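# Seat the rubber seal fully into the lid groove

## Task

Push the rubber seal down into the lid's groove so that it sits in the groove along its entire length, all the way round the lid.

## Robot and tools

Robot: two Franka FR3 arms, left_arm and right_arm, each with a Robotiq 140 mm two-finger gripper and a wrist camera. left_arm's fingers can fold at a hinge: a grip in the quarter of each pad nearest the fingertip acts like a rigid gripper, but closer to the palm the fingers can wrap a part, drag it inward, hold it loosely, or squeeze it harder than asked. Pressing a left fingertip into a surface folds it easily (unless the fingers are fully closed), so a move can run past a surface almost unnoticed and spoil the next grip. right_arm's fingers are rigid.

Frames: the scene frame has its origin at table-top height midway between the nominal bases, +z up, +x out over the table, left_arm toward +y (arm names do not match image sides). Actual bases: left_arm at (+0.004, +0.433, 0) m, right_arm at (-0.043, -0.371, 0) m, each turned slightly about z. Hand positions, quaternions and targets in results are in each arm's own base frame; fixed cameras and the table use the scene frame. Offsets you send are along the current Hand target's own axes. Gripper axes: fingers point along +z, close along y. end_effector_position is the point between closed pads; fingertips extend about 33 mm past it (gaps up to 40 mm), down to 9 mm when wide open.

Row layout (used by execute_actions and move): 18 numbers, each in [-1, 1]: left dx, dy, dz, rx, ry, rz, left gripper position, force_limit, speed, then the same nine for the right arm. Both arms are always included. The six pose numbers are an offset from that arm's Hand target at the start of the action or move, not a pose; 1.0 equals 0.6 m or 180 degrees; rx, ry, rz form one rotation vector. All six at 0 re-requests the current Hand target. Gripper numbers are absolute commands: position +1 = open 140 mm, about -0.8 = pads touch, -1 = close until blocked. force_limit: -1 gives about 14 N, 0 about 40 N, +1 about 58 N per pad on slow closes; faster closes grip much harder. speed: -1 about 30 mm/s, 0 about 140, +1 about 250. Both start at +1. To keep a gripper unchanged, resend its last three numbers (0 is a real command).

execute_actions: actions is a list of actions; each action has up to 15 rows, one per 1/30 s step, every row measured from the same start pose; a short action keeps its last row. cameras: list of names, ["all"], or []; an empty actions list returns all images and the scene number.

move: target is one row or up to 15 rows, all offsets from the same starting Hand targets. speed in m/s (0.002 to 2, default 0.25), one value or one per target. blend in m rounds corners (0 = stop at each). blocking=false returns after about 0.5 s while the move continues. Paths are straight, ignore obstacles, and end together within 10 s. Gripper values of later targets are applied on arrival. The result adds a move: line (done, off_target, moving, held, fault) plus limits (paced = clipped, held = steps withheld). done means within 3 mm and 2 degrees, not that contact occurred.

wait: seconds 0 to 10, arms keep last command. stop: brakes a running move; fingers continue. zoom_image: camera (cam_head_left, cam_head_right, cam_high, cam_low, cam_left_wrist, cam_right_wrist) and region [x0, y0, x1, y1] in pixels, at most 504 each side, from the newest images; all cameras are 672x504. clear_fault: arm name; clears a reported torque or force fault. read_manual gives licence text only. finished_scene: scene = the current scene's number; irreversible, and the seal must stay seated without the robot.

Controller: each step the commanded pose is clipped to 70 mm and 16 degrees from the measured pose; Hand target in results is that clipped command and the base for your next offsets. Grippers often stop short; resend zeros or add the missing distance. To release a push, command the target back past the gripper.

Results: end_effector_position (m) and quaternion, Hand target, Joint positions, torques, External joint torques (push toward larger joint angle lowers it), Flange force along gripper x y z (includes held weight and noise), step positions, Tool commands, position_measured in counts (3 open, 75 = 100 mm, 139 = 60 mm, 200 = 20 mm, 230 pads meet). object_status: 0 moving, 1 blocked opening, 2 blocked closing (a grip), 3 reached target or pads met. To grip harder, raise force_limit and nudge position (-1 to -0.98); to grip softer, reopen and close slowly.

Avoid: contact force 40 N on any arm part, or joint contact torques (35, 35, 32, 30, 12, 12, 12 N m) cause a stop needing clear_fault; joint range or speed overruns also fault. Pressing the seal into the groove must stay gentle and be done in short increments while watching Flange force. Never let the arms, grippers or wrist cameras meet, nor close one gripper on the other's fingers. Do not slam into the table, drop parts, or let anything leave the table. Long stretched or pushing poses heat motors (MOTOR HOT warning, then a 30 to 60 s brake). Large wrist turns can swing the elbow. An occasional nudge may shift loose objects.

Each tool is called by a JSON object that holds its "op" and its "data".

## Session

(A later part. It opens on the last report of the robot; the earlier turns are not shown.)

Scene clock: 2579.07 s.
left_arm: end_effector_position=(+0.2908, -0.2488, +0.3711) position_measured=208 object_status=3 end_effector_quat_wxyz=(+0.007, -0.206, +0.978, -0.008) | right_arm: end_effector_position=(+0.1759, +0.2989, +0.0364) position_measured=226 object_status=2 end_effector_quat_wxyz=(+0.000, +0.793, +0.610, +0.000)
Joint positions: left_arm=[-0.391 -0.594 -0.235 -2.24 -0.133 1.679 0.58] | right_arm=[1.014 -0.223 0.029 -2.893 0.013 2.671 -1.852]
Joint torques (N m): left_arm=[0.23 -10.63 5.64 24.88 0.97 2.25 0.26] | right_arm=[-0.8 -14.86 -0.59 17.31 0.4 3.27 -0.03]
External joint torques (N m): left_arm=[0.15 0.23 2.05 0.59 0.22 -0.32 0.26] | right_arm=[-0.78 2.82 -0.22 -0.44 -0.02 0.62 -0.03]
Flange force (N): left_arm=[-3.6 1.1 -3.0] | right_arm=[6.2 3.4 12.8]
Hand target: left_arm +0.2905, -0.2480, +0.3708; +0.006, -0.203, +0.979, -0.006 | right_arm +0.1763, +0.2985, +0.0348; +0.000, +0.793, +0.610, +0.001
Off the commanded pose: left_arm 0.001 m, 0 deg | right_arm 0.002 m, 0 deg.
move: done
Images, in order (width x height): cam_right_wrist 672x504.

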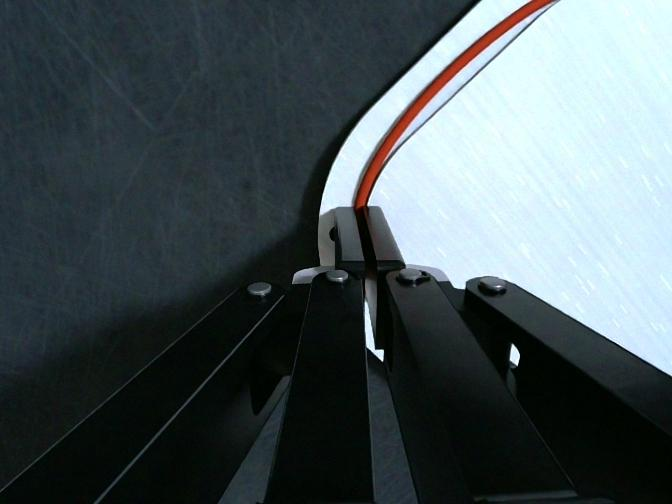

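{"op": "execute_actions", "data": {"actions": [[[0,0,0,0,0,0,-0.62,-0.5,-1,0,0,0,0,0,0,-0.66,-0.5,-1]],[[0,0,0,0,0,0,-0.62,-0.5,-1,0,0,0,0,0,0,-0.66,-0.5,-1]]], "cameras": ["cam_right_wrist"]}}

{"op": "zoom_image", "data": {"camera": "cam_right_wrist", "region": [310, 100, 450, 290]}}

Scene clock: 2591.17 s.
left_arm: end_effector_position=(+0.2908, -0.2488, +0.3711) position_measured=208 object_status=3 end_effector_quat_wxyz=(+0.007, -0.206, +0.978, -0.008) | right_arm: end_effector_position=(+0.1767, +0.2995, +0.0365) position_measured=213 object_status=3 end_effector_quat_wxyz=(+0.000, +0.793, +0.609, +0.002)
Joint positions: left_arm=[-0.391 -0.594 -0.235 -2.24 -0.133 1.679 0.58] | right_arm=[1.013 -0.223 0.029 -2.893 0.013 2.674 -1.852]
Joint torques (N m): left_arm=[0.21 -10.62 5.68 24.84 0.97 2.25 0.24] | right_arm=[-0.37 -15.36 -0.22 17.23 0.52 2.74 0.07]
External joint torques (N m): left_arm=[0.24 0.52 2.2 0.37 0.22 -0.34 0.25] | right_arm=[-0.38 2.37 0.12 -0.52 0.11 0.09 0.07]
External joint torques at the end of the 1st action: left_arm=[0.29 0.39 2.16 0.51 0.23 -0.32 0.25] | right_arm=[-0.4 2.32 0.1 -0.45 0.1 0.07 0.03]
Flange force (N): left_arm=[-4.0 1.0 -2.6] | right_arm=[5.1 1.6 9.1]
Flange force at the end of the 1st action (N): left_arm=[-4.0 1.0 -2.9] | right_arm=[5.1 1.7 8.8]
Hand target: left_arm +0.2905, -0.2480, +0.3708; +0.006, -0.203, +0.979, -0.006 | right_arm +0.1763, +0.2985, +0.0348; +0.000, +0.793, +0.610, +0.001
Off the commanded pose: left_arm 0.001 m, 0 deg | right_arm 0.002 m, 0 deg.
Step readings (end_effector_position of left_arm | right_arm; steps 1 to 15: 1st action; 16 to 30: 2nd action):
0: (+0.2908, -0.2488, +0.3711) | (+0.1759, +0.2989, +0.0364)
1: (+0.2908, -0.2488, +0.3711) | (+0.1759, +0.2989, +0.0364)
2: (+0.2908, -0.2488, +0.3711) | (+0.1759, +0.2989, +0.0364)
4: (+0.2908, -0.2488, +0.3711) | (+0.1761, +0.2990, +0.0364)
8: (+0.2908, -0.2488, +0.3711) | (+0.1765, +0.2993, +0.0365)
15: (+0.2908, -0.2488, +0.3711) | (+0.1767, +0.2995, +0.0365)
16: (+0.2908, -0.2488, +0.3711) | (+0.1767, +0.2995, +0.0365)
17: (+0.2908, -0.2488, +0.3711) | (+0.1767, +0.2995, +0.0365)
19: (+0.2908, -0.2488, +0.3711) | (+0.1767, +0.2995, +0.0365)
23: (+0.2908, -0.2488, +0.3711) | (+0.1767, +0.2995, +0.0365)
30: (+0.2908, -0.2488, +0.3711) | (+0.1767, +0.2995, +0.0365)
Images, in order (width x height): cam_right_wrist 672x504.

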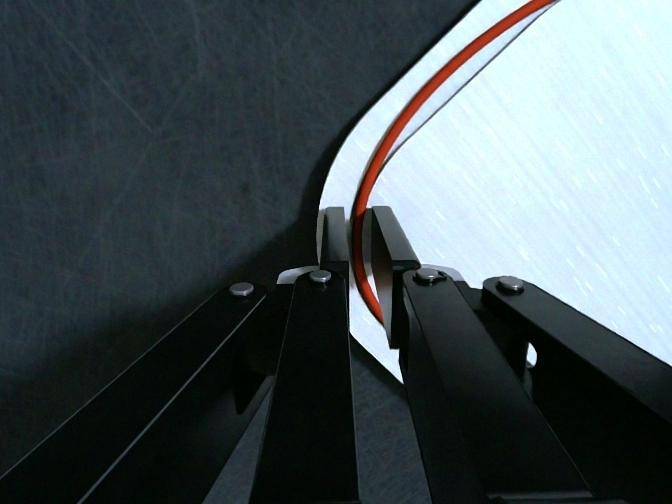

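Scaled by 2.653 from the camera's 672x504 image, which has a finer 960x720 frame.

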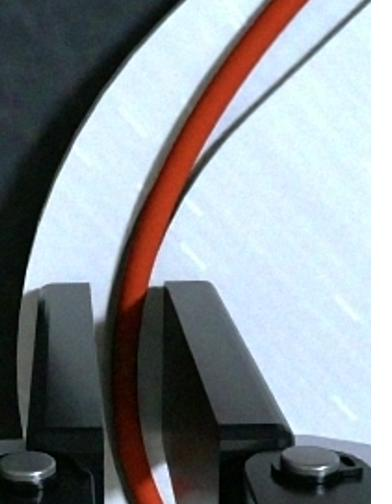

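{"op": "move", "data": {"target": [[0, 0, 0, 0, 0, 0, -0.62, -0.5, -1, 0, 0, -0.0167, 0, 0, 0, -0.66, -0.5, -1],[0, 0, 0, 0, 0, 0, -0.62, -0.5, -1, 0.0015, -0.001, -0.0167, 0, 0, 0, -0.82, -1, -1],[0, 0, 0, 0, 0, 0, -0.62, -0.5, -1, 0.0015, -0.001, -0.0047, 0, 0, 0, -0.82, -1, -1],[0, 0, 0, 0, 0, 0, -0.62, -0.5, -1, 0.0015, -0.001, 0.0005, 0, 0, 0, -0.82, -1, -1]], "speed": [0.04, 0.04, 0.04, 0.02], "cameras": ["cam_right_wrist"]}}

{"op": "zoom_image", "data": {"camera": "cam_right_wrist", "region": [310, 60, 490, 290]}}

Scene clock: 2603.73 s.
left_arm: end_effector_position=(+0.2908, -0.2488, +0.3711) position_measured=208 object_status=3 end_effector_quat_wxyz=(+0.007, -0.206, +0.978, -0.008) | right_arm: end_effector_position=(+0.1768, +0.3000, +0.0369) position_measured=230 object_status=3 end_effector_quat_wxyz=(+0.000, +0.793, +0.609, +0.001)
Joint positions: left_arm=[-0.391 -0.594 -0.235 -2.24 -0.133 1.679 0.58] | right_arm=[1.013 -0.222 0.029 -2.89 0.013 2.671 -1.852]
Joint velocities: left_arm=[within noise] | right_arm=[0 0.002 0 0 0 0.004 0]
Joint torques (N m): left_arm=[0.24 -10.63 5.63 24.83 0.96 2.24 0.28] | right_arm=[-0.19 -14.2 0.03 16.98 0.45 3.27 0.02]
External joint torques (N m): left_arm=[0.31 0.52 2.2 0.31 0.22 -0.35 0.28] | right_arm=[-0.15 3.56 0.43 -0.75 0.04 0.63 0.02]
Flange force (N): left_arm=[-4.1 1.1 -2.4] | right_arm=[7.9 1.6 15.5]
Hand target: left_arm +0.2905, -0.2480, +0.3708; +0.006, -0.203, +0.979, -0.006 | right_arm +0.1760, +0.2995, +0.0345; +0.000, +0.793, +0.610, +0.001
Off the commanded pose: left_arm 0.001 m, 0 deg | right_arm 0.003 m, 0 deg.
move: done
Images, in order (width x height): cam_right_wrist 672x504.

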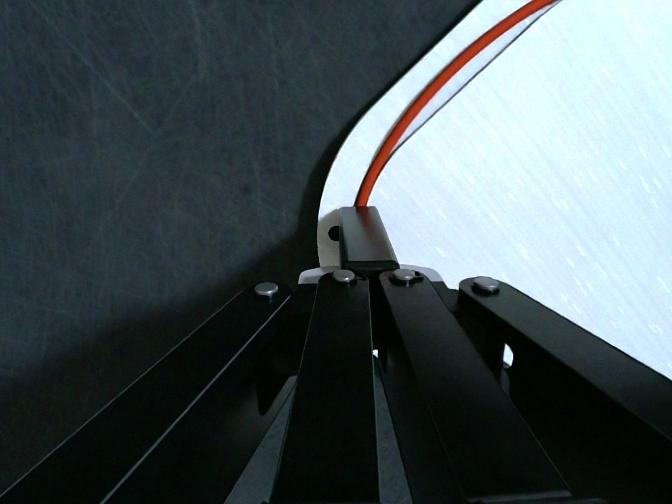

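Scaled by 2.191 from the camera's 672x504 image, which has a finer 960x720 frame.

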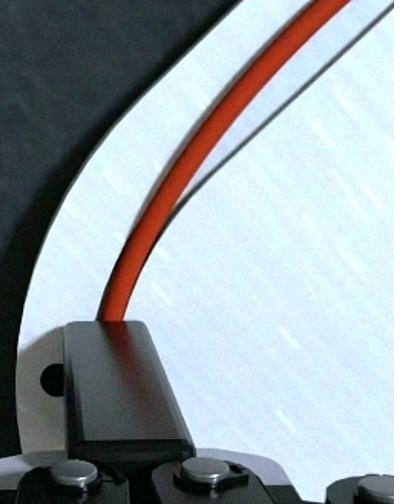

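{"op": "move", "data": {"target": [[0, 0, 0, 0, 0, 0, -0.62, -0.5, -1, 0, 0, 0.0018, 0, 0, 0, -0.82, -1, -1],[0, 0, 0, 0, 0, 0, -0.62, -0.5, -1, 0, 0, -0.0125, 0, 0, 0, -0.82, -1, -1],[0, 0, 0, 0, 0, 0, -0.62, -0.5, -1, -0.0313, 0.0085, -0.0125, 0, 0, -0.111, -0.82, -1, -1],[0, 0, 0, 0, 0, 0, -0.62, -0.5, -1, -0.0313, 0.0085, -0.0035, 0, 0, -0.111, -0.82, -1, -1],[0, 0, 0, 0, 0, 0, -0.62, -0.5, -1, -0.0313, 0.003, -0.0035, 0, 0, -0.111, -0.82, -1, -1],[0, 0, 0, 0, 0, 0, -0.62, -0.5, -1, -0.0313, 0.003, 0.0, 0, 0, -0.111, -0.82, -1, -1]], "speed": [0.02, 0.05, 0.06, 0.025, 0.02, 0.025], "cameras": ["cam_right_wrist"]}}

{"op": "zoom_image", "data": {"camera": "cam_right_wrist", "region": [310, 30, 490, 260]}}

Scene clock: 2628.90 s.
left_arm: end_effector_position=(+0.2908, -0.2488, +0.3711) position_measured=208 object_status=3 end_effector_quat_wxyz=(+0.007, -0.206, +0.978, -0.008) | right_arm: end_effector_position=(+0.1749, +0.2824, +0.0373) position_measured=230 object_status=3 end_effector_quat_wxyz=(+0.000, +0.676, +0.737, +0.002)
Joint positions: left_arm=[-0.391 -0.594 -0.235 -2.24 -0.133 1.679 0.58] | right_arm=[1.122 -0.275 -0.125 -2.941 -0.075 2.672 -2.159]
Joint velocities: left_arm=[within noise] | right_arm=[0 0.002 -0.001 0.001 0 0.005 -0.001]
Joint torques (N m): left_arm=[0.27 -10.62 5.67 24.87 0.96 2.25 0.24] | right_arm=[0.82 -12.38 0.83 16.71 0.66 3.08 0.01]
External joint torques (N m): left_arm=[0.23 0.32 2.13 0.56 0.21 -0.32 0.24] | right_arm=[0.83 3.4 0.48 -0.94 0.24 0.46 0.01]
Flange force (N): left_arm=[-3.8 1.0 -2.9] | right_arm=[8.2 2.9 15.5]
Hand target: left_arm +0.2905, -0.2480, +0.3708; +0.006, -0.203, +0.979, -0.006 | right_arm +0.1729, +0.2809, +0.0345; +0.000, +0.675, +0.738, +0.000
Off the commanded pose: left_arm 0.001 m, 0 deg | right_arm 0.004 m, 0 deg.
move: off_target (right_arm)
Images, in order (width x height): cam_right_wrist 672x504.

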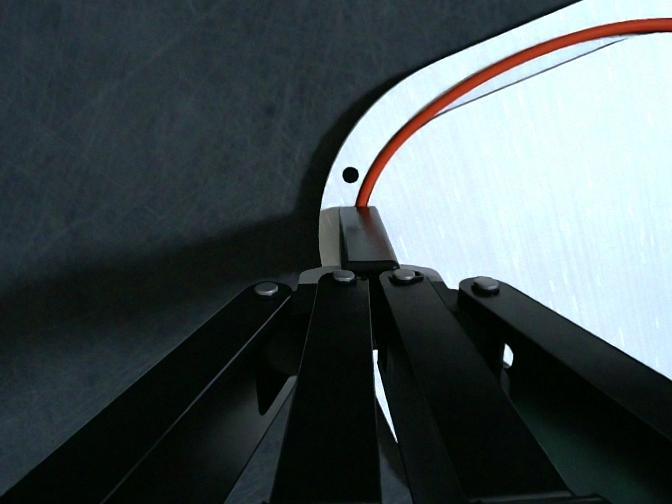

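Scaled by 2.191 from the camera's 672x504 image, which has a finer 960x720 frame.

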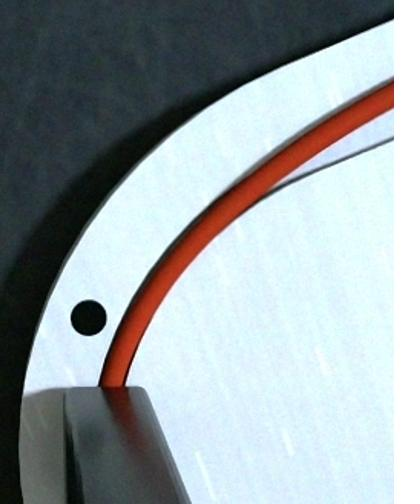

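{"op": "move", "data": {"target": [[0, 0, 0, 0, 0, 0, -0.62, -0.5, -1, 0, 0, 0.002, 0, 0, 0, -0.82, -1, -1],[0, 0, 0, 0, 0, 0, -0.62, -0.5, -1, 0, 0, -0.0125, 0, 0, 0, -0.82, -1, -1],[0, 0, 0, 0, 0, 0, -0.62, -0.5, -1, -0.0313, 0.0085, -0.0125, 0, 0, -0.111, -0.82, -1, -1],[0, 0, 0, 0, 0, 0, -0.62, -0.5, -1, -0.0313, 0.0085, -0.0035, 0, 0, -0.111, -0.82, -1, -1],[0, 0, 0, 0, 0, 0, -0.62, -0.5, -1, -0.0313, 0.004, -0.0035, 0, 0, -0.111, -0.82, -1, -1],[0, 0, 0, 0, 0, 0, -0.62, -0.5, -1, -0.0313, 0.004, 0.0005, 0, 0, -0.111, -0.82, -1, -1]], "speed": [0.02, 0.05, 0.06, 0.025, 0.02, 0.025], "cameras": ["cam_right_wrist"]}}

{"op": "zoom_image", "data": {"camera": "cam_right_wrist", "region": [310, 30, 490, 260]}}

Scene clock: 2646.03 s.
left_arm: end_effector_position=(+0.2908, -0.2488, +0.3711) position_measured=208 object_status=3 end_effector_quat_wxyz=(+0.007, -0.206, +0.978, -0.008) | right_arm: end_effector_position=(+0.1798, +0.2649, +0.0377) position_measured=230 object_status=3 end_effector_quat_wxyz=(+0.000, +0.539, +0.842, +0.004)
Joint positions: left_arm=[-0.391 -0.594 -0.235 -2.24 -0.133 1.679 0.58] | right_arm=[1.215 -0.326 -0.299 -2.978 -0.205 2.664 -2.46]
Joint velocities: left_arm=[within noise] | right_arm=[0 0 0 0 0 0.004 -0.001]
Joint torques (N m): left_arm=[0.27 -10.61 5.66 24.84 0.97 2.26 0.26] | right_arm=[1.09 -9.92 1.97 15.72 0.54 3.03 0.07]
External joint torques (N m): left_arm=[0.27 0.48 2.14 0.34 0.22 -0.35 0.26] | right_arm=[1.09 3.89 0.6 -1.8 0.1 0.41 0.07]
Flange force (N): left_arm=[-3.9 1.1 -2.5] | right_arm=[7.7 5.4 18.7]
Hand target: left_arm +0.2905, -0.2480, +0.3708; +0.006, -0.203, +0.979, -0.006 | right_arm +0.1770, +0.2624, +0.0342; +0.000, +0.536, +0.844, +0.000
Off the commanded pose: left_arm 0.001 m, 0 deg | right_arm 0.005 m, 1 deg.
move: off_target (right_arm)
Images, in order (width x height): cam_right_wrist 672x504.

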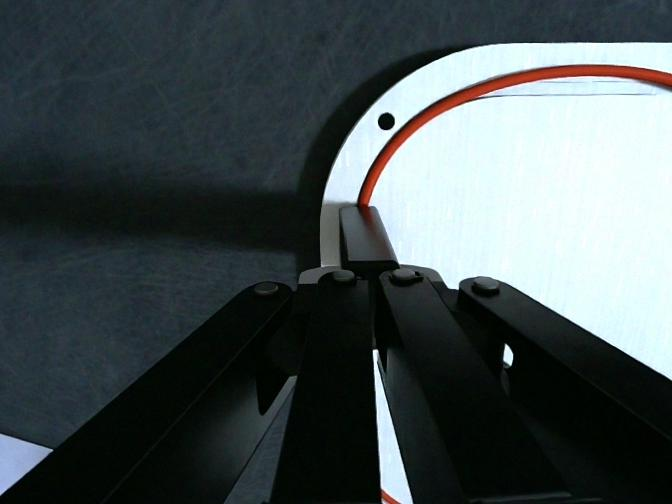

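Scaled by 2.191 from the camera's 672x504 image, which has a finer 960x720 frame.

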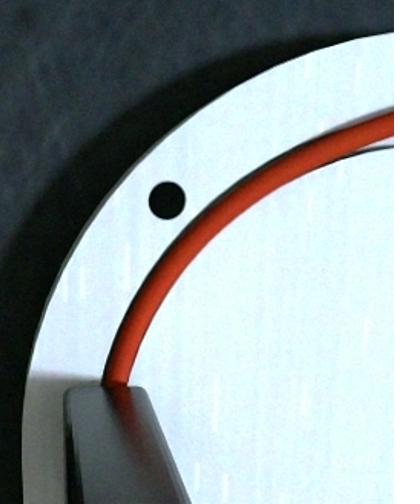

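{"op": "move", "data": {"target": [[0, 0, 0, 0, 0, 0, -0.62, -0.5, -1, 0, 0, -0.0133, 0, 0, 0, -0.82, -1, -1],[0, 0, 0, 0, 0, 0, -0.62, -0.5, -1, -0.0313, 0.002, -0.0133, 0, 0, -0.0278, -0.82, -1, -1],[0, 0, 0, 0, 0, 0, -0.62, -0.5, -1, -0.0313, 0.002, 0.0, 0, 0, -0.0278, -0.82, -1, -1]], "speed": [0.05, 0.06, 0.025], "cameras": ["cam_right_wrist"]}}

{"op": "zoom_image", "data": {"camera": "cam_right_wrist", "region": [310, 30, 490, 260]}}

Scene clock: 2659.40 s.
left_arm: end_effector_position=(+0.2908, -0.2488, +0.3711) position_measured=208 object_status=3 end_effector_quat_wxyz=(+0.007, -0.206, +0.978, -0.008) | right_arm: end_effector_position=(+0.1880, +0.2483, +0.0379) position_measured=230 object_status=3 end_effector_quat_wxyz=(+0.000, +0.504, +0.864, +0.004)
Joint positions: left_arm=[-0.391 -0.594 -0.235 -2.24 -0.133 1.679 0.58] | right_arm=[1.211 -0.362 -0.37 -3.001 -0.273 2.653 -2.551]
Joint velocities: left_arm=[within noise] | right_arm=[0.001 0.001 -0.001 0.001 -0.001 0.004 0]
Joint torques (N m): left_arm=[0.27 -10.62 5.64 24.83 0.96 2.24 0.27] | right_arm=[0.51 -7.55 1.5 15.08 0.19 3.19 -0.23]
External joint torques (N m): left_arm=[0.26 0.45 2.12 0.38 0.21 -0.35 0.28] | right_arm=[0.48 4.77 -0.38 -2.33 -0.26 0.58 -0.23]
Flange force (N): left_arm=[-3.9 1.1 -2.6] | right_arm=[4.5 9.5 24.6]
Hand target: left_arm +0.2905, -0.2480, +0.3708; +0.006, -0.203, +0.979, -0.006 | right_arm +0.1860, +0.2459, +0.0342; +0.000, +0.499, +0.867, +0.000
Off the commanded pose: left_arm 0.001 m, 0 deg | right_arm 0.005 m, 1 deg.
move: off_target (right_arm)
Images, in order (width x height): cam_right_wrist 672x504.

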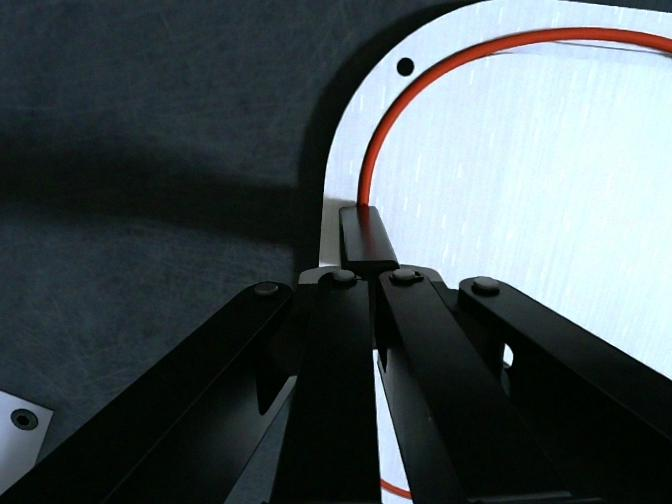

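Scaled by 2.191 from the camera's 672x504 image, which has a finer 960x720 frame.

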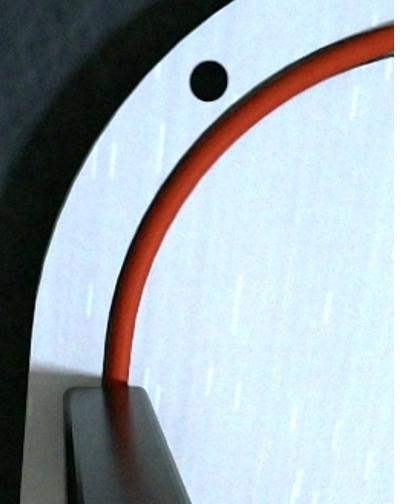

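{"op": "move", "data": {"target": [[0, 0, 0, 0, 0, 0, -0.62, -0.5, -1, 0, 0, -0.0133, 0, 0, 0, -0.82, -1, -1],[0, 0, 0, 0, 0, 0, -0.62, -0.5, -1, -0.03, 0.0035, -0.0133, 0, 0, 0, -0.82, -1, -1],[0, 0, 0, 0, 0, 0, -0.62, -0.5, -1, -0.03, 0.0035, -0.002, 0, 0, 0, -0.82, -1, -1],[0, 0, 0, 0, 0, 0, -0.62, -0.5, -1, -0.03, 0.0035, -0.0133, 0, 0, 0, -0.82, -1, -1],[0, 0, 0, 0, 0, 0, -0.62, -0.5, -1, -0.06, 0.0035, -0.0133, 0, 0, 0, -0.82, -1, -1],[0, 0, 0, 0, 0, 0, -0.62, -0.5, -1, -0.06, 0.0035, -0.002, 0, 0, 0, -0.82, -1, -1]], "speed": [0.05, 0.06, 0.025, 0.05, 0.06, 0.025], "cameras": ["cam_right_wrist"]}}

{"op": "zoom_image", "data": {"camera": "cam_right_wrist", "region": [310, 30, 490, 260]}}

Scene clock: 2675.37 s.
left_arm: end_effector_position=(+0.2908, -0.2488, +0.3711) position_measured=208 object_status=3 end_effector_quat_wxyz=(+0.007, -0.206, +0.978, -0.008) | right_arm: end_effector_position=(+0.2077, +0.2164, +0.0383) position_measured=230 object_status=3 end_effector_quat_wxyz=(+0.000, +0.504, +0.864, +0.001)
Joint positions: left_arm=[-0.391 -0.594 -0.235 -2.24 -0.133 1.679 0.58] | right_arm=[1.144 -0.411 -0.448 -3.027 -0.36 2.628 -2.611]
Joint velocities: left_arm=[within noise] | right_arm=[0.002 -0.001 -0.005 -0.001 -0.002 0 -0.003]
Joint torques (N m): left_arm=[0.26 -10.63 5.67 24.85 0.96 2.25 0.28] | right_arm=[1.24 -6.16 1.81 14.79 0.41 3.75 -0.15]
External joint torques (N m): left_arm=[0.25 0.39 2.15 0.39 0.22 -0.35 0.28] | right_arm=[1.25 4.37 -0.65 -2.44 -0.06 1.17 -0.15]
Flange force (N): left_arm=[-3.8 1.3 -2.6] | right_arm=[5.9 11.4 27.7]
Hand target: left_arm +0.2905, -0.2480, +0.3708; +0.006, -0.203, +0.979, -0.006 | right_arm +0.2059, +0.2158, +0.0354; +0.000, +0.499, +0.867, +0.000
Off the commanded pose: left_arm 0.001 m, 0 deg | right_arm 0.003 m, 1 deg.
move: done
Images, in order (width x height): cam_right_wrist 672x504.

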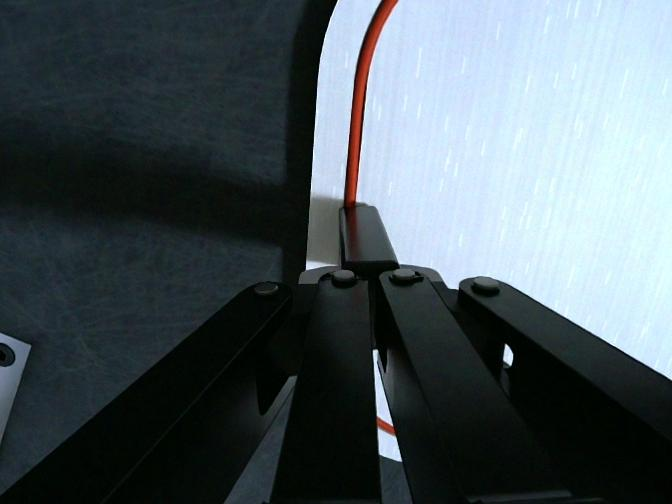

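Scaled by 2.191 from the camera's 672x504 image, which has a finer 960x720 frame.

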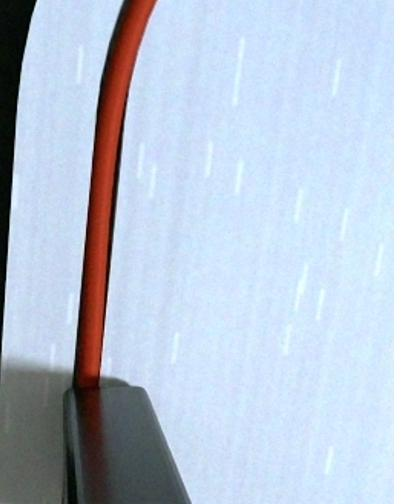

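{"op": "move", "data": {"target": [[0, 0, 0, 0, 0, 0, -0.62, -0.5, -1, 0, 0, -0.05, 0, 0, 0, -0.82, -1, -1],[0, 0, 0, 0, 0, 0, -0.62, -0.5, -1, 0.1638, 0.055, -0.05, 0, 0, 0.361, -0.82, -1, -1],[0, 0, 0, 0, 0, 0, -0.62, -0.5, -1, 0.1638, 0.055, -0.016, 0, 0, 0.361, -0.82, -1, -1]], "speed": [0.05, 0.1, 0.05], "cameras": ["cam_right_wrist"]}}

{"op": "zoom_image", "data": {"camera": "cam_right_wrist", "region": [300, 0, 580, 280]}}

Scene clock: 2697.73 s.
left_arm: end_effector_position=(+0.2908, -0.2488, +0.3711) position_measured=208 object_status=3 end_effector_quat_wxyz=(+0.007, -0.206, +0.978, -0.008) | right_arm: end_effector_position=(+0.1849, +0.3174, +0.0460) position_measured=230 object_status=3 end_effector_quat_wxyz=(+0.000, +0.885, +0.466, +0.000)
Joint positions: left_arm=[-0.391 -0.594 -0.235 -2.24 -0.133 1.679 0.58] | right_arm=[0.867 -0.199 0.193 -2.825 0.078 2.629 -1.552]
Joint velocities: left_arm=[within noise] | right_arm=[-0.001 -0.002 0.001 0.001 0 0.004 0.003]
Joint torques (N m): left_arm=[0.25 -10.61 5.65 24.85 0.95 2.25 0.25] | right_arm=[-0.96 -17.67 -0.79 18.95 0.18 2.91 0.2]
External joint torques (N m): left_arm=[0.26 0.49 2.15 0.44 0.21 -0.33 0.25] | right_arm=[-0.95 1.13 0.24 0.51 -0.25 0.26 0.2]
Flange force (N): left_arm=[-4.0 0.8 -2.7] | right_arm=[5.8 0.2 5.1]
Hand target: left_arm +0.2905, -0.2480, +0.3708; +0.006, -0.203, +0.979, -0.006 | right_arm +0.1851, +0.3174, +0.0450; +0.000, +0.886, +0.463, +0.001
Off the commanded pose: left_arm 0.001 m, 0 deg | right_arm 0.001 m, 0 deg.
move: done
Images, in order (width x height): cam_right_wrist 672x504.

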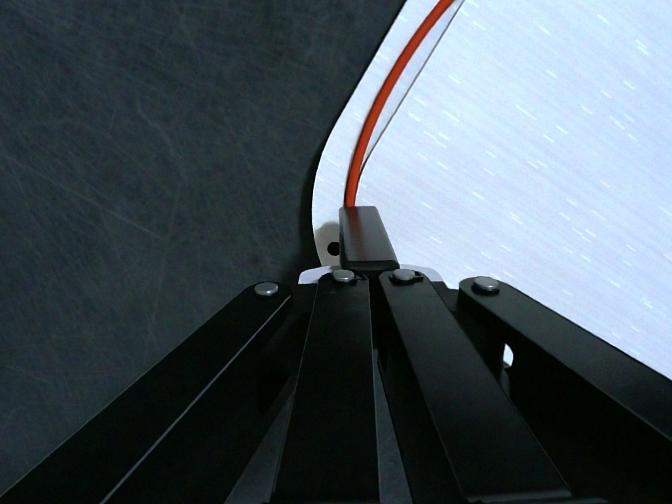

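Scaled by 1.800 from the camera's 672x504 image, which has a finer 960x720 frame.

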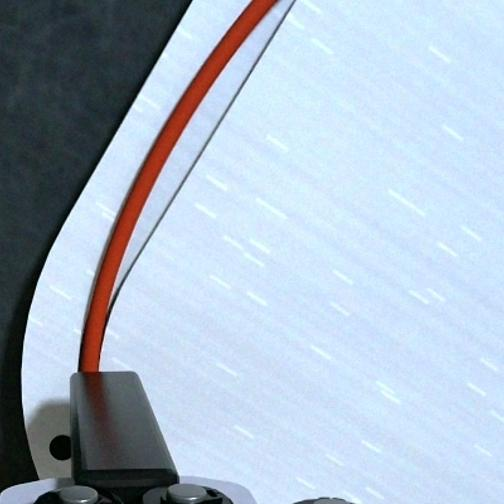

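{"op": "move", "data": {"target": [[0, 0, 0, 0, 0, 0, -0.62, -0.5, -1, 0, -0.005, 0.0, 0, 0, 0, -0.82, -1, -1],[0, 0, 0, 0, 0, 0, -0.62, -0.5, -1, 0, -0.005, 0.0165, 0, 0, 0, -0.82, -1, -1]], "speed": [0.05, 0.025], "cameras": []}}

Scene clock: 2707.07 s.
left_arm: end_effector_position=(+0.2908, -0.2488, +0.3711) position_measured=208 object_status=3 end_effector_quat_wxyz=(+0.007, -0.206, +0.978, -0.008) | right_arm: end_effector_position=(+0.1825, +0.3193, +0.0367) position_measured=230 object_status=3 end_effector_quat_wxyz=(+0.000, +0.885, +0.466, +0.000)
Joint positions: left_arm=[-0.391 -0.594 -0.235 -2.24 -0.133 1.679 0.58] | right_arm=[0.861 -0.167 0.206 -2.827 0.075 2.662 -1.541]
Joint velocities: left_arm=[within noise] | right_arm=[-0.002 0.002 0 0 0 0.004 0.004]
Joint torques (N m): left_arm=[0.23 -10.59 5.66 24.86 0.96 2.25 0.26] | right_arm=[-0.97 -17.87 -0.79 18.19 0.08 3.25 0.12]
External joint torques (N m): left_arm=[0.26 0.44 2.21 0.48 0.21 -0.33 0.26] | right_arm=[-1 1.45 0.09 0.29 -0.32 0.59 0.12]
Flange force (N): left_arm=[-4.1 1.0 -2.8] | right_arm=[5.9 0.6 7.8]
Hand target: left_arm +0.2905, -0.2480, +0.3708; +0.006, -0.203, +0.979, -0.006 | right_arm +0.1827, +0.3191, +0.0351; +0.000, +0.886, +0.463, +0.001
Off the commanded pose: left_arm 0.001 m, 0 deg | right_arm 0.002 m, 0 deg.
move: done
No camera images: "cameras" was empty.

{"op": "move", "data": {"target": [[0, 0, 0, 0, 0, 0, -0.62, -0.5, -1, 0, 0, 0.002, 0, 0, 0, -0.82, -1, -1],[0, 0, 0, 0, 0, 0, -0.62, -0.5, -1, 0, 0, -0.0125, 0, 0, 0, -0.82, -1, -1],[0, 0, 0, 0, 0, 0, -0.62, -0.5, -1, 0.0268, 0, -0.0125, 0, 0, 0.0944, -0.82, -1, -1],[0, 0, 0, 0, 0, 0, -0.62, -0.5, -1, 0.0268, 0, -0.0042, 0, 0, 0.0944, -0.82, -1, -1],[0, 0, 0, 0, 0, 0, -0.62, -0.5, -1, 0.0268, 0.0073, -0.0042, 0, 0, 0.0944, -0.82, -1, -1],[0, 0, 0, 0, 0, 0, -0.62, -0.5, -1, 0.0268, 0.0073, 0.001, 0, 0, 0.0944, -0.82, -1, -1]], "speed": [0.02, 0.05, 0.06, 0.025, 0.02, 0.025], "cameras": ["cam_right_wrist"]}}

{"op": "zoom_image", "data": {"camera": "cam_right_wrist", "region": [300, 0, 520, 260]}}

Scene clock: 2720.87 s.
left_arm: end_effector_position=(+0.2908, -0.2488, +0.3711) position_measured=208 object_status=3 end_effector_quat_wxyz=(+0.007, -0.206, +0.978, -0.008) | right_arm: end_effector_position=(+0.1953, +0.3302, +0.0364) position_measured=230 object_status=3 end_effector_quat_wxyz=(+0.000, +0.945, +0.328, +0.000)
Joint positions: left_arm=[-0.391 -0.594 -0.235 -2.24 -0.133 1.679 0.58] | right_arm=[0.761 -0.125 0.292 -2.778 0.077 2.658 -1.256]
Joint velocities: left_arm=[within noise] | right_arm=[0 0.001 0 0 -0.002 0.003 0.001]
Joint torques (N m): left_arm=[0.26 -10.61 5.66 24.83 0.96 2.24 0.25] | right_arm=[-1.23 -17.97 -1.16 17.95 0.1 3.2 0.06]
External joint torques (N m): left_arm=[0.2 0.3 2.09 0.5 0.22 -0.34 0.25] | right_arm=[-1.24 2.43 -0.23 -0.13 -0.3 0.52 0.06]
Flange force (N): left_arm=[-3.7 1.2 -2.8] | right_arm=[7.6 -0.8 10.9]
Hand target: left_arm +0.2905, -0.2480, +0.3708; +0.006, -0.203, +0.979, -0.006 | right_arm +0.1955, +0.3298, +0.0345; +0.000, +0.945, +0.327, +0.001
Off the commanded pose: left_arm 0.001 m, 0 deg | right_arm 0.002 m, 0 deg.
move: done
Images, in order (width x height): cam_right_wrist 672x504.

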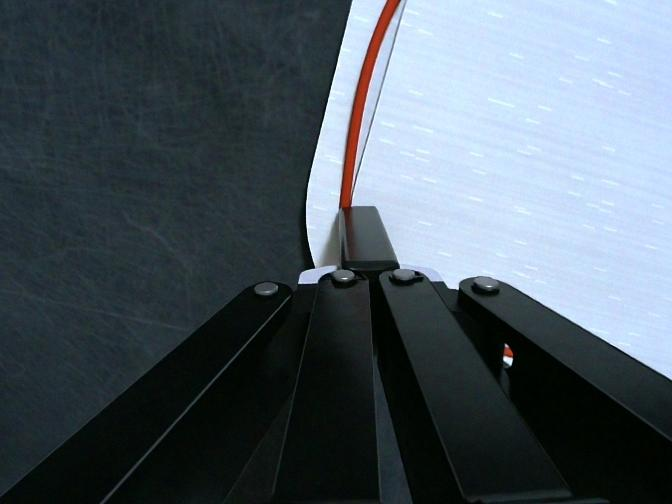

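Scaled by 1.938 from the camera's 672x504 image, which has a finer 960x720 frame.

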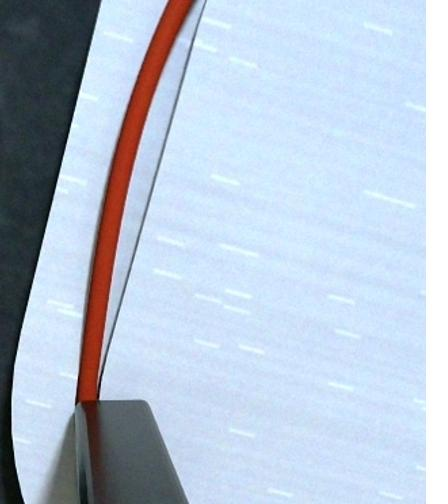

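{"op": "move", "data": {"target": [[0, 0, 0, 0, 0, 0, -0.62, -0.5, -1, 0, 0, -0.0425, 0, 0, 0, -0.586, -0.5, -1],[0, 0, 0, 0, 0, 0, -0.62, -0.5, -1, 0.067, 0, -0.0425, 0, 0, 0.0456, -0.586, -0.5, -1],[0, 0, 0, 0, 0, 0, -0.62, -0.5, -1, 0.067, 0, -0.018, 0, 0, 0.0456, -0.586, -0.5, -1]], "speed": [0.05, 0.08, 0.05], "cameras": ["cam_right_wrist"]}}

{"op": "zoom_image", "data": {"camera": "cam_right_wrist", "region": [290, 60, 470, 300]}}

Scene clock: 2751.23 s.
left_arm: end_effector_position=(+0.2908, -0.2488, +0.3711) position_measured=208 object_status=3 end_effector_quat_wxyz=(+0.007, -0.206, +0.978, -0.008) | right_arm: end_effector_position=(+0.2270, +0.3546, +0.0465) position_measured=203 object_status=3 end_effector_quat_wxyz=(+0.000, +0.965, +0.262, +0.000)
Joint positions: left_arm=[-0.391 -0.594 -0.235 -2.24 -0.133 1.679 0.58] | right_arm=[0.708 -0.055 0.299 -2.657 0.032 2.605 -1.122]
Joint velocities: left_arm=[within noise] | right_arm=[-0.001 -0.001 0.001 0.001 0.001 0.002 0.006]
Joint torques (N m): left_arm=[0.28 -10.6 5.68 24.85 0.96 2.26 0.25] | right_arm=[-0.73 -22.25 -0.51 19.3 0.16 2.94 0.17]
External joint torques (N m): left_arm=[0.25 0.44 2.14 0.46 0.21 -0.32 0.26] | right_arm=[-0.7 1.24 -0.02 0.38 -0.27 0.26 0.17]
Flange force (N): left_arm=[-4.0 0.9 -2.7] | right_arm=[4.9 -1.9 5.0]
Hand target: left_arm +0.2905, -0.2480, +0.3708; +0.006, -0.203, +0.979, -0.006 | right_arm +0.2271, +0.3546, +0.0454; +0.000, +0.966, +0.258, +0.001
Off the commanded pose: left_arm 0.001 m, 0 deg | right_arm 0.001 m, 0 deg.
move: done
Images, in order (width x height): cam_right_wrist 672x504.

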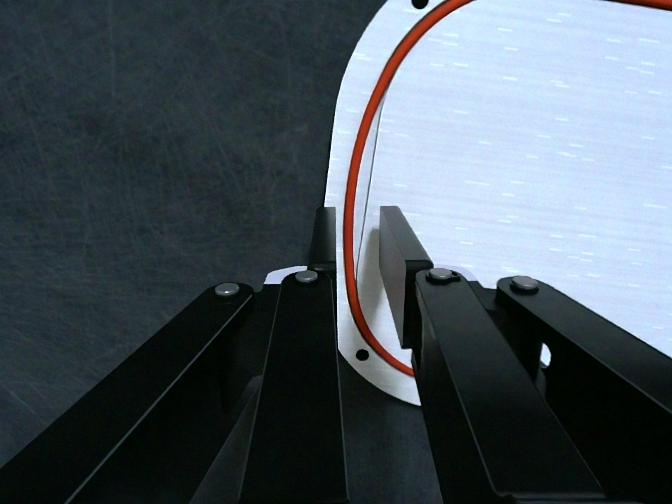

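Scaled by 2.100 from the camera's 672x504 image, which has a finer 960x720 frame.

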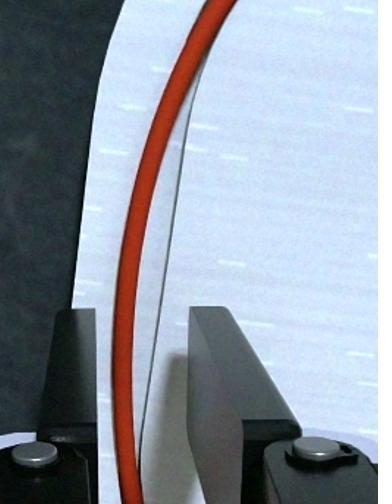

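{"op": "move", "data": {"target": [[0, 0, 0, 0, 0, 0, -0.62, -0.5, -1, 0.02, -0.005, 0, 0, 0, 0.036, -0.586, -0.5, -1],[0, 0, 0, 0, 0, 0, -0.62, -0.5, -1, 0.02, -0.005, 0.0133, 0, 0, 0.036, -0.586, -0.5, -1]], "speed": [0.05, 0.025], "cameras": ["cam_right_wrist"]}}

{"op": "zoom_image", "data": {"camera": "cam_right_wrist", "region": [290, 60, 470, 300]}}

Scene clock: 2766.43 s.
left_arm: end_effector_position=(+0.2908, -0.2488, +0.3711) position_measured=208 object_status=3 end_effector_quat_wxyz=(+0.007, -0.206, +0.978, -0.008) | right_arm: end_effector_position=(+0.2349, +0.3633, +0.0383) position_measured=203 object_status=3 end_effector_quat_wxyz=(+0.000, +0.978, +0.208, +0.000)
Joint positions: left_arm=[-0.391 -0.594 -0.235 -2.24 -0.133 1.679 0.58] | right_arm=[0.698 0 0.299 -2.622 0 2.621 -0.993]
Joint velocities: left_arm=[within noise] | right_arm=[0.001 -0.002 0 0.001 -0.001 0.001 0.007]
Joint torques (N m): left_arm=[0.28 -10.6 5.67 24.82 0.96 2.26 0.27] | right_arm=[-0.94 -23.75 -0.61 19.02 0.12 2.87 0.32]
External joint torques (N m): left_arm=[0.26 0.51 2.15 0.39 0.21 -0.33 0.27] | right_arm=[-1.07 1.24 -0.73 0.47 -0.28 0.22 0.32]
Flange force (N): left_arm=[-4.0 0.9 -2.6] | right_arm=[5.3 -1.9 5.2]
Hand target: left_arm +0.2905, -0.2480, +0.3708; +0.006, -0.203, +0.979, -0.006 | right_arm +0.2360, +0.3632, +0.0374; +0.000, +0.979, +0.203, +0.001
Off the commanded pose: left_arm 0.001 m, 0 deg | right_arm 0.001 m, 1 deg.
move: done
Images, in order (width x height): cam_right_wrist 672x504.

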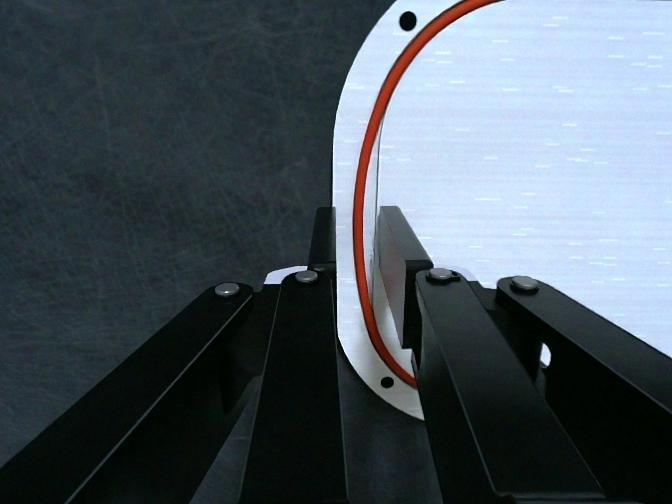

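Scaled by 2.100 from the camera's 672x504 image, which has a finer 960x720 frame.

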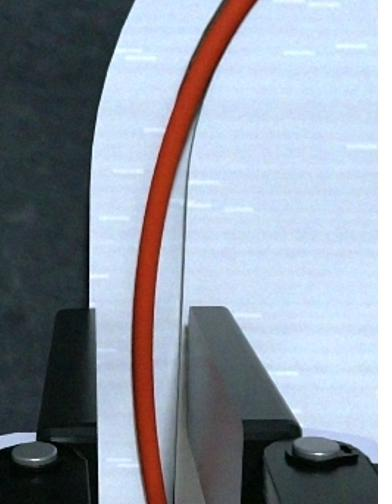

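{"op": "move", "data": {"target": [[0, 0, 0, 0, 0, 0, -0.62, -0.5, -1, 0, 0, 0.003, 0, 0, 0, -0.586, -0.5, -1]], "speed": [0.02], "cameras": []}}

{"op": "move", "data": {"target": [[0, 0, 0, 0, 0, 0, -0.62, -0.5, -1, 0, 0, 0.0013, 0, 0, 0, -0.586, -0.5, -1]], "speed": [0.02], "cameras": []}}

Scene clock: 2776.50 s.
left_arm: end_effector_position=(+0.2908, -0.2488, +0.3711) position_measured=208 object_status=3 end_effector_quat_wxyz=(+0.007, -0.206, +0.978, -0.008) | right_arm: end_effector_position=(+0.2350, +0.3635, +0.0366) position_measured=203 object_status=3 end_effector_quat_wxyz=(+0.000, +0.978, +0.207, +0.000)
Joint positions: left_arm=[-0.391 -0.594 -0.235 -2.24 -0.133 1.679 0.58] | right_arm=[0.698 0.005 0.298 -2.622 -0.003 2.626 -0.99]
Joint velocities: left_arm=[within noise] | right_arm=[0.001 -0.001 -0.001 -0.002 -0.002 0.004 0.001]
Joint torques (N m): left_arm=[0.27 -10.59 5.7 24.83 0.96 2.25 0.26] | right_arm=[-0.91 -23.99 -0.56 19 0.13 3 0.23]
External joint torques (N m): left_arm=[0.27 0.55 2.21 0.35 0.22 -0.35 0.26] | right_arm=[-0.96 1.11 -0.65 0.52 -0.27 0.34 0.23]
Flange force (N): left_arm=[-4.1 1.0 -2.5] | right_arm=[5.0 -1.7 5.0]
Hand target: left_arm +0.2905, -0.2480, +0.3708; +0.006, -0.203, +0.979, -0.006 | right_arm +0.2360, +0.3632, +0.0356; +0.000, +0.979, +0.203, +0.001
Off the commanded pose: left_arm 0.001 m, 0 deg | right_arm 0.001 m, 0 deg.
move: done
No camera images: "cameras" was empty.

Scene clock: 2777.20 s.
left_arm: end_effector_position=(+0.2908, -0.2488, +0.3711) position_measured=208 object_status=3 end_effector_quat_wxyz=(+0.007, -0.206, +0.978, -0.008) | right_arm: end_effector_position=(+0.2352, +0.3636, +0.0359) position_measured=203 object_status=3 end_effector_quat_wxyz=(+0.000, +0.978, +0.207, +0.000)
Joint positions: left_arm=[-0.391 -0.594 -0.235 -2.24 -0.133 1.679 0.58] | right_arm=[0.698 0.007 0.298 -2.622 -0.004 2.628 -0.988]
Joint torques (N m): left_arm=[0.29 -10.64 5.65 24.86 0.96 2.25 0.23] | right_arm=[-0.85 -23.92 -0.49 18.89 0.16 2.92 0.18]
External joint torques (N m): left_arm=[0.25 0.45 2.1 0.39 0.2 -0.35 0.23] | right_arm=[-0.81 1.14 -0.51 0.5 -0.25 0.27 0.18]
Flange force (N): left_arm=[-3.8 1.0 -2.6] | right_arm=[4.8 -1.8 4.8]
Hand target: left_arm +0.2905, -0.2480, +0.3708; +0.006, -0.203, +0.979, -0.006 | right_arm +0.2360, +0.3632, +0.0348; +0.000, +0.979, +0.203, +0.001
Off the commanded pose: left_arm 0.001 m, 0 deg | right_arm 0.001 m, 0 deg.
move: done
No camera images: "cameras" was empty.

{"op": "move", "data": {"target": [[0, 0, 0, 0, 0, 0, -0.62, -0.5, -1, 0, 0, 0.0013, 0, 0, 0, -0.586, -0.5, -1]], "speed": [0.02], "cameras": []}}

{"op": "move", "data": {"target": [[0, 0, 0, 0, 0, 0, -0.62, -0.5, -1, 0, 0, 0.0013, 0, 0, 0, -0.586, -0.5, -1]], "speed": [0.02], "cameras": []}}

Scene clock: 2782.93 s.
left_arm: end_effector_position=(+0.2908, -0.2488, +0.3711) position_measured=208 object_status=3 end_effector_quat_wxyz=(+0.007, -0.206, +0.978, -0.008) | right_arm: end_effector_position=(+0.2352, +0.3636, +0.0354) position_measured=203 object_status=3 end_effector_quat_wxyz=(+0.000, +0.978, +0.207, +0.000)
Joint positions: left_arm=[-0.391 -0.594 -0.235 -2.24 -0.133 1.679 0.58] | right_arm=[0.698 0.009 0.298 -2.622 -0.006 2.63 -0.987]
Joint torques (N m): left_arm=[0.24 -10.63 5.66 24.85 0.96 2.25 0.28] | right_arm=[-0.89 -23.55 -0.62 18.8 0.04 3.12 0.25]
External joint torques (N m): left_arm=[0.22 0.46 2.13 0.41 0.21 -0.33 0.28] | right_arm=[-0.88 1.52 -0.69 0.42 -0.36 0.47 0.25]
Flange force (N): left_arm=[-3.9 1.0 -2.6] | right_arm=[5.6 -2.2 6.8]
Hand target: left_arm +0.2905, -0.2480, +0.3708; +0.006, -0.203, +0.979, -0.006 | right_arm +0.2360, +0.3632, +0.0341; +0.000, +0.979, +0.203, +0.001
Off the commanded pose: left_arm 0.001 m, 0 deg | right_arm 0.002 m, 0 deg.
move: done
No camera images: "cameras" was empty.

Scene clock: 2783.63 s.
left_arm: end_effector_position=(+0.2908, -0.2488, +0.3711) position_measured=208 object_status=3 end_effector_quat_wxyz=(+0.007, -0.206, +0.978, -0.008) | right_arm: end_effector_position=(+0.2354, +0.3637, +0.0353) position_measured=203 object_status=3 end_effector_quat_wxyz=(+0.000, +0.978, +0.207, +0.000)
Joint positions: left_arm=[-0.391 -0.594 -0.235 -2.24 -0.133 1.679 0.58] | right_arm=[0.698 0.009 0.298 -2.622 -0.007 2.631 -0.986]
Joint torques (N m): left_arm=[0.25 -10.6 5.66 24.82 0.96 2.25 0.28] | right_arm=[-0.97 -22.33 -0.59 18.39 0.08 3.29 0.25]
External joint torques (N m): left_arm=[0.27 0.36 2.19 0.4 0.22 -0.34 0.28] | right_arm=[-0.93 2.77 -0.62 0.05 -0.32 0.64 0.25]
Flange force (N): left_arm=[-3.9 1.4 -2.6] | right_arm=[7.0 -3.2 10.9]
Hand target: left_arm +0.2905, -0.2480, +0.3708; +0.006, -0.203, +0.979, -0.006 | right_arm +0.2360, +0.3632, +0.0333; +0.000, +0.979, +0.203, +0.001
Off the commanded pose: left_arm 0.001 m, 0 deg | right_arm 0.002 m, 0 deg.
move: done
No camera images: "cameras" was empty.

{"op": "move", "data": {"target": [[0, 0, 0, 0, 0, 0, -0.62, -0.5, -1, 0, 0, -0.0068, 0, 0, 0, -0.586, -0.5, -1]], "speed": [0.02], "cameras": []}}

{"op": "execute_actions", "data": {"actions": [[[0,0,0,0,0,0,-0.62,-0.5,-1,0,0,0,0,0,0,-1,-0.5,-1]],[[0,0,0,0,0,0,-0.62,-0.5,-1,0,0,0,0,0,0,-1,-0.5,-1]]], "cameras": []}}

{"op": "move", "data": {"target": [0, 0, 0, 0, 0, 0, -0.62, -0.5, -1, 0, 0.0083, 0, 0, 0, 0, -1, -0.5, -1], "speed": 0.03, "cameras": ["cam_right_wrist"]}}

{"op": "zoom_image", "data": {"camera": "cam_right_wrist", "region": [300, 0, 540, 240]}}

Scene clock: 2802.50 s.
left_arm: end_effector_position=(+0.2908, -0.2488, +0.3711) position_measured=208 object_status=3 end_effector_quat_wxyz=(+0.007, -0.206, +0.978, -0.008) | right_arm: end_effector_position=(+0.2360, +0.3643, +0.0368) position_measured=203 object_status=3 end_effector_quat_wxyz=(-0.001, +0.979, +0.206, +0.001)
Joint positions: left_arm=[-0.391 -0.594 -0.235 -2.24 -0.133 1.679 0.58] | right_arm=[0.698 0.005 0.298 -2.622 -0.005 2.63 -0.986]
Joint torques (N m): left_arm=[0.29 -10.59 5.67 24.84 0.96 2.25 0.29] | right_arm=[-0.66 -25.21 -0.24 18.94 0.85 2.56 0.08]
External joint torques (N m): left_arm=[0.32 0.42 2.23 0.48 0.21 -0.32 0.29] | right_arm=[-0.71 -0.24 -0.34 0.6 0.46 -0.08 0.08]
Flange force (N): left_arm=[-4.1 1.1 -2.8] | right_arm=[1.3 0.4 -1.6]
Hand target: left_arm +0.2905, -0.2480, +0.3708; +0.006, -0.203, +0.979, -0.006 | right_arm +0.2360, +0.3632, +0.0374; +0.000, +0.979, +0.203, +0.001
Off the commanded pose: left_arm 0.001 m, 0 deg | right_arm 0.001 m, 0 deg.
move: done
No camera images: "cameras" was empty.

Scene clock: 2803.70 s.
left_arm: end_effector_position=(+0.2908, -0.2488, +0.3711) position_measured=208 object_status=3 end_effector_quat_wxyz=(+0.007, -0.206, +0.978, -0.008) | right_arm: end_effector_position=(+0.2359, +0.3642, +0.0367) position_measured=225 object_status=2 end_effector_quat_wxyz=(-0.001, +0.979, +0.206, +0.001)
Joint positions: left_arm=[-0.391 -0.594 -0.235 -2.24 -0.133 1.679 0.58] | right_arm=[0.698 0.005 0.298 -2.622 -0.005 2.629 -0.986]
Joint torques (N m): left_arm=[0.26 -10.59 5.65 24.85 0.96 2.25 0.25] | right_arm=[-0.63 -25.16 -0.22 18.98 0.86 2.59 0.03]
External joint torques (N m): left_arm=[0.24 0.44 2.12 0.42 0.22 -0.34 0.25] | right_arm=[-0.65 -0.05 -0.29 0.49 0.45 -0.07 0.03]
External joint torques at the end of the 1st action: left_arm=[0.23 0.36 2.09 0.56 0.21 -0.32 0.26] | right_arm=[-0.62 -0.14 -0.21 0.63 0.45 -0.08 0.03]
Flange force (N): left_arm=[-3.9 1.0 -2.6] | right_arm=[1.4 0.3 -1.1]
Flange force at the end of the 1st action (N): left_arm=[-3.9 0.9 -2.9] | right_arm=[1.5 0.1 -1.4]
Hand target: left_arm +0.2905, -0.2480, +0.3708; +0.006, -0.203, +0.979, -0.006 | right_arm +0.2360, +0.3632, +0.0374; +0.000, +0.979, +0.203, +0.001
Off the commanded pose: left_arm 0.001 m, 0 deg | right_arm 0.001 m, 0 deg.
Step readings (end_effector_position of left_arm | right_arm; steps 1 to 15: 1st action; 16 to 30: 2nd action):
0: (+0.2908, -0.2488, +0.3711) | (+0.2360, +0.3643, +0.0368)
1: (+0.2908, -0.2488, +0.3711) | (+0.2359, +0.3643, +0.0368)
2: (+0.2908, -0.2488, +0.3711) | (+0.2359, +0.3643, +0.0368)
4: (+0.2908, -0.2488, +0.3711) | (+0.2359, +0.3642, +0.0367)
8: (+0.2908, -0.2488, +0.3711) | (+0.2359, +0.3642, +0.0367)
15: (+0.2908, -0.2488, +0.3711) | (+0.2359, +0.3642, +0.0367)
16: (+0.2908, -0.2488, +0.3711) | (+0.2359, +0.3642, +0.0367)
17: (+0.2908, -0.2488, +0.3711) | (+0.2359, +0.3642, +0.0367)
19: (+0.2908, -0.2488, +0.3711) | (+0.2359, +0.3642, +0.0367)
23: (+0.2908, -0.2488, +0.3711) | (+0.2359, +0.3642, +0.0367)
30: (+0.2908, -0.2488, +0.3711) | (+0.2359, +0.3642, +0.0367)
No camera images: "cameras" was empty.

Scene clock: 2804.40 s.
left_arm: end_effector_position=(+0.2908, -0.2488, +0.3711) position_measured=208 object_status=3 end_effector_quat_wxyz=(+0.007, -0.206, +0.978, -0.008) | right_arm: end_effector_position=(+0.2377, +0.3601, +0.0371) position_measured=225 object_status=2 end_effector_quat_wxyz=(+0.000, +0.980, +0.201, +0.001)
Joint positions: left_arm=[-0.391 -0.594 -0.235 -2.24 -0.133 1.679 0.58] | right_arm=[0.694 -0.002 0.294 -2.629 -0.001 2.629 -0.987]
Joint torques (N m): left_arm=[0.26 -10.6 5.64 24.87 0.97 2.25 0.28] | right_arm=[-0.96 -25.16 -0.66 19.15 0.72 2.76 -0.15]
External joint torques (N m): left_arm=[0.29 0.41 2.19 0.47 0.23 -0.33 0.28] | right_arm=[-0.99 -0.28 -0.67 0.71 0.32 0.1 -0.15]
Flange force (N): left_arm=[-4.0 1.1 -2.8] | right_arm=[2.1 1.3 -1.1]
Hand target: left_arm +0.2905, -0.2480, +0.3708; +0.006, -0.203, +0.979, -0.006 | right_arm +0.2380, +0.3587, +0.0374; +0.000, +0.979, +0.203, +0.001
Off the commanded pose: left_arm 0.001 m, 0 deg | right_arm 0.001 m, 0 deg.
move: done
Images, in order (width x height): cam_right_wrist 672x504.

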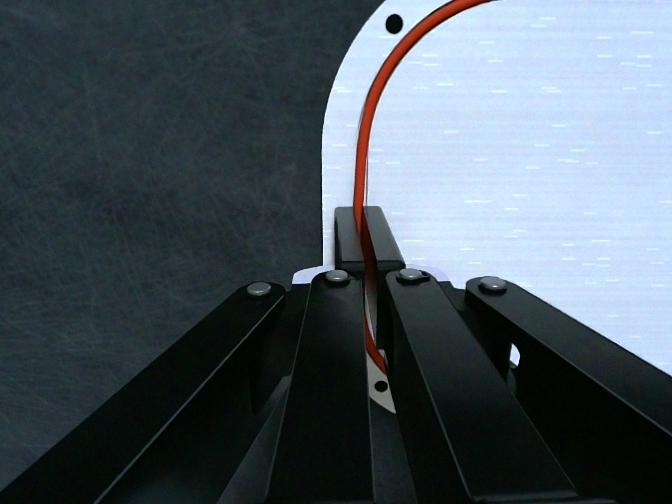

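Scaled by 2.100 from the camera's 672x504 image, which has a finer 960x720 frame.

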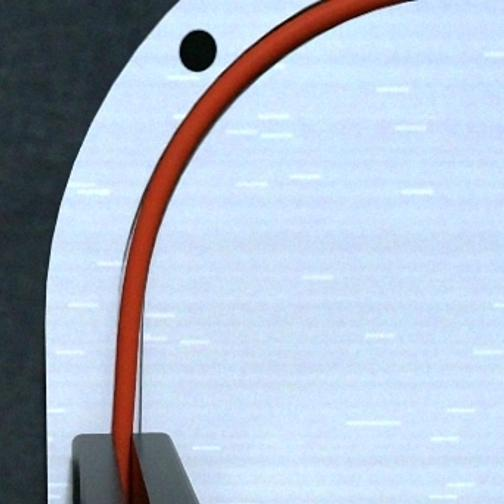

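{"op": "move", "data": {"target": [[0, 0, 0, 0, 0, 0, -0.62, -0.5, -1, 0, 0.0, 0.0045, 0, 0, 0, -1, -0.5, -1],[0, 0, 0, 0, 0, 0, -0.62, -0.5, -1, 0, 0.0, 0.0063, 0, 0, 0, -1, -0.5, -1]], "speed": [0.02, 0.02], "cameras": ["cam_right_wrist"]}}

{"op": "zoom_image", "data": {"camera": "cam_right_wrist", "region": [300, 0, 540, 240]}}

Scene clock: 2818.27 s.
left_arm: end_effector_position=(+0.2908, -0.2488, +0.3711) position_measured=208 object_status=3 end_effector_quat_wxyz=(+0.007, -0.206, +0.978, -0.008) | right_arm: end_effector_position=(+0.2376, +0.3595, +0.0353) position_measured=225 object_status=2 end_effector_quat_wxyz=(+0.000, +0.979, +0.202, +0.000)
Joint positions: left_arm=[-0.391 -0.594 -0.235 -2.24 -0.133 1.679 0.58] | right_arm=[0.694 0.003 0.293 -2.629 -0.002 2.633 -0.988]
Joint torques (N m): left_arm=[0.23 -10.59 5.67 24.87 0.96 2.25 0.24] | right_arm=[-0.89 -23.14 -0.55 18.48 0.07 3.1 0]
External joint torques (N m): left_arm=[0.27 0.58 2.21 0.39 0.22 -0.34 0.24] | right_arm=[-0.84 1.84 -0.52 0.04 -0.33 0.43 0]
Flange force (N): left_arm=[-4.2 0.7 -2.6] | right_arm=[5.1 -1.5 7.4]
Hand target: left_arm +0.2905, -0.2480, +0.3708; +0.006, -0.203, +0.979, -0.006 | right_arm +0.2380, +0.3587, +0.0336; +0.000, +0.979, +0.203, +0.001
Off the commanded pose: left_arm 0.001 m, 0 deg | right_arm 0.002 m, 0 deg.
move: done
Images, in order (width x height): cam_right_wrist 672x504.

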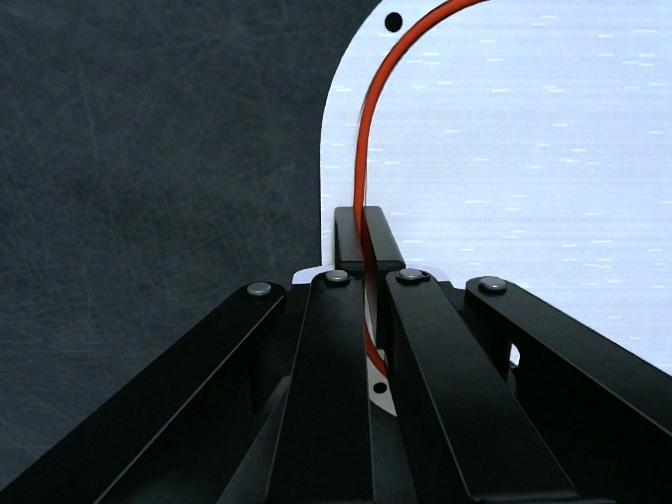

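Scaled by 2.100 from the camera's 672x504 image, which has a finer 960x720 frame.

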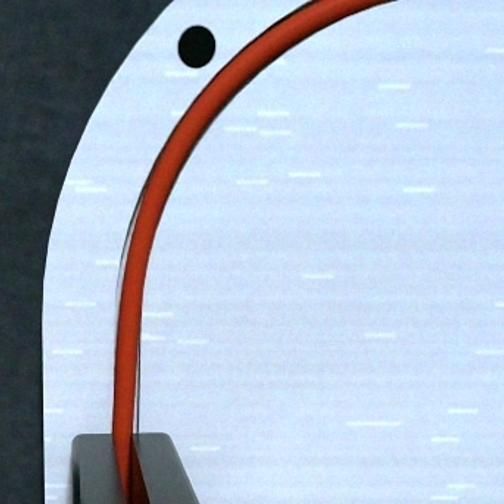

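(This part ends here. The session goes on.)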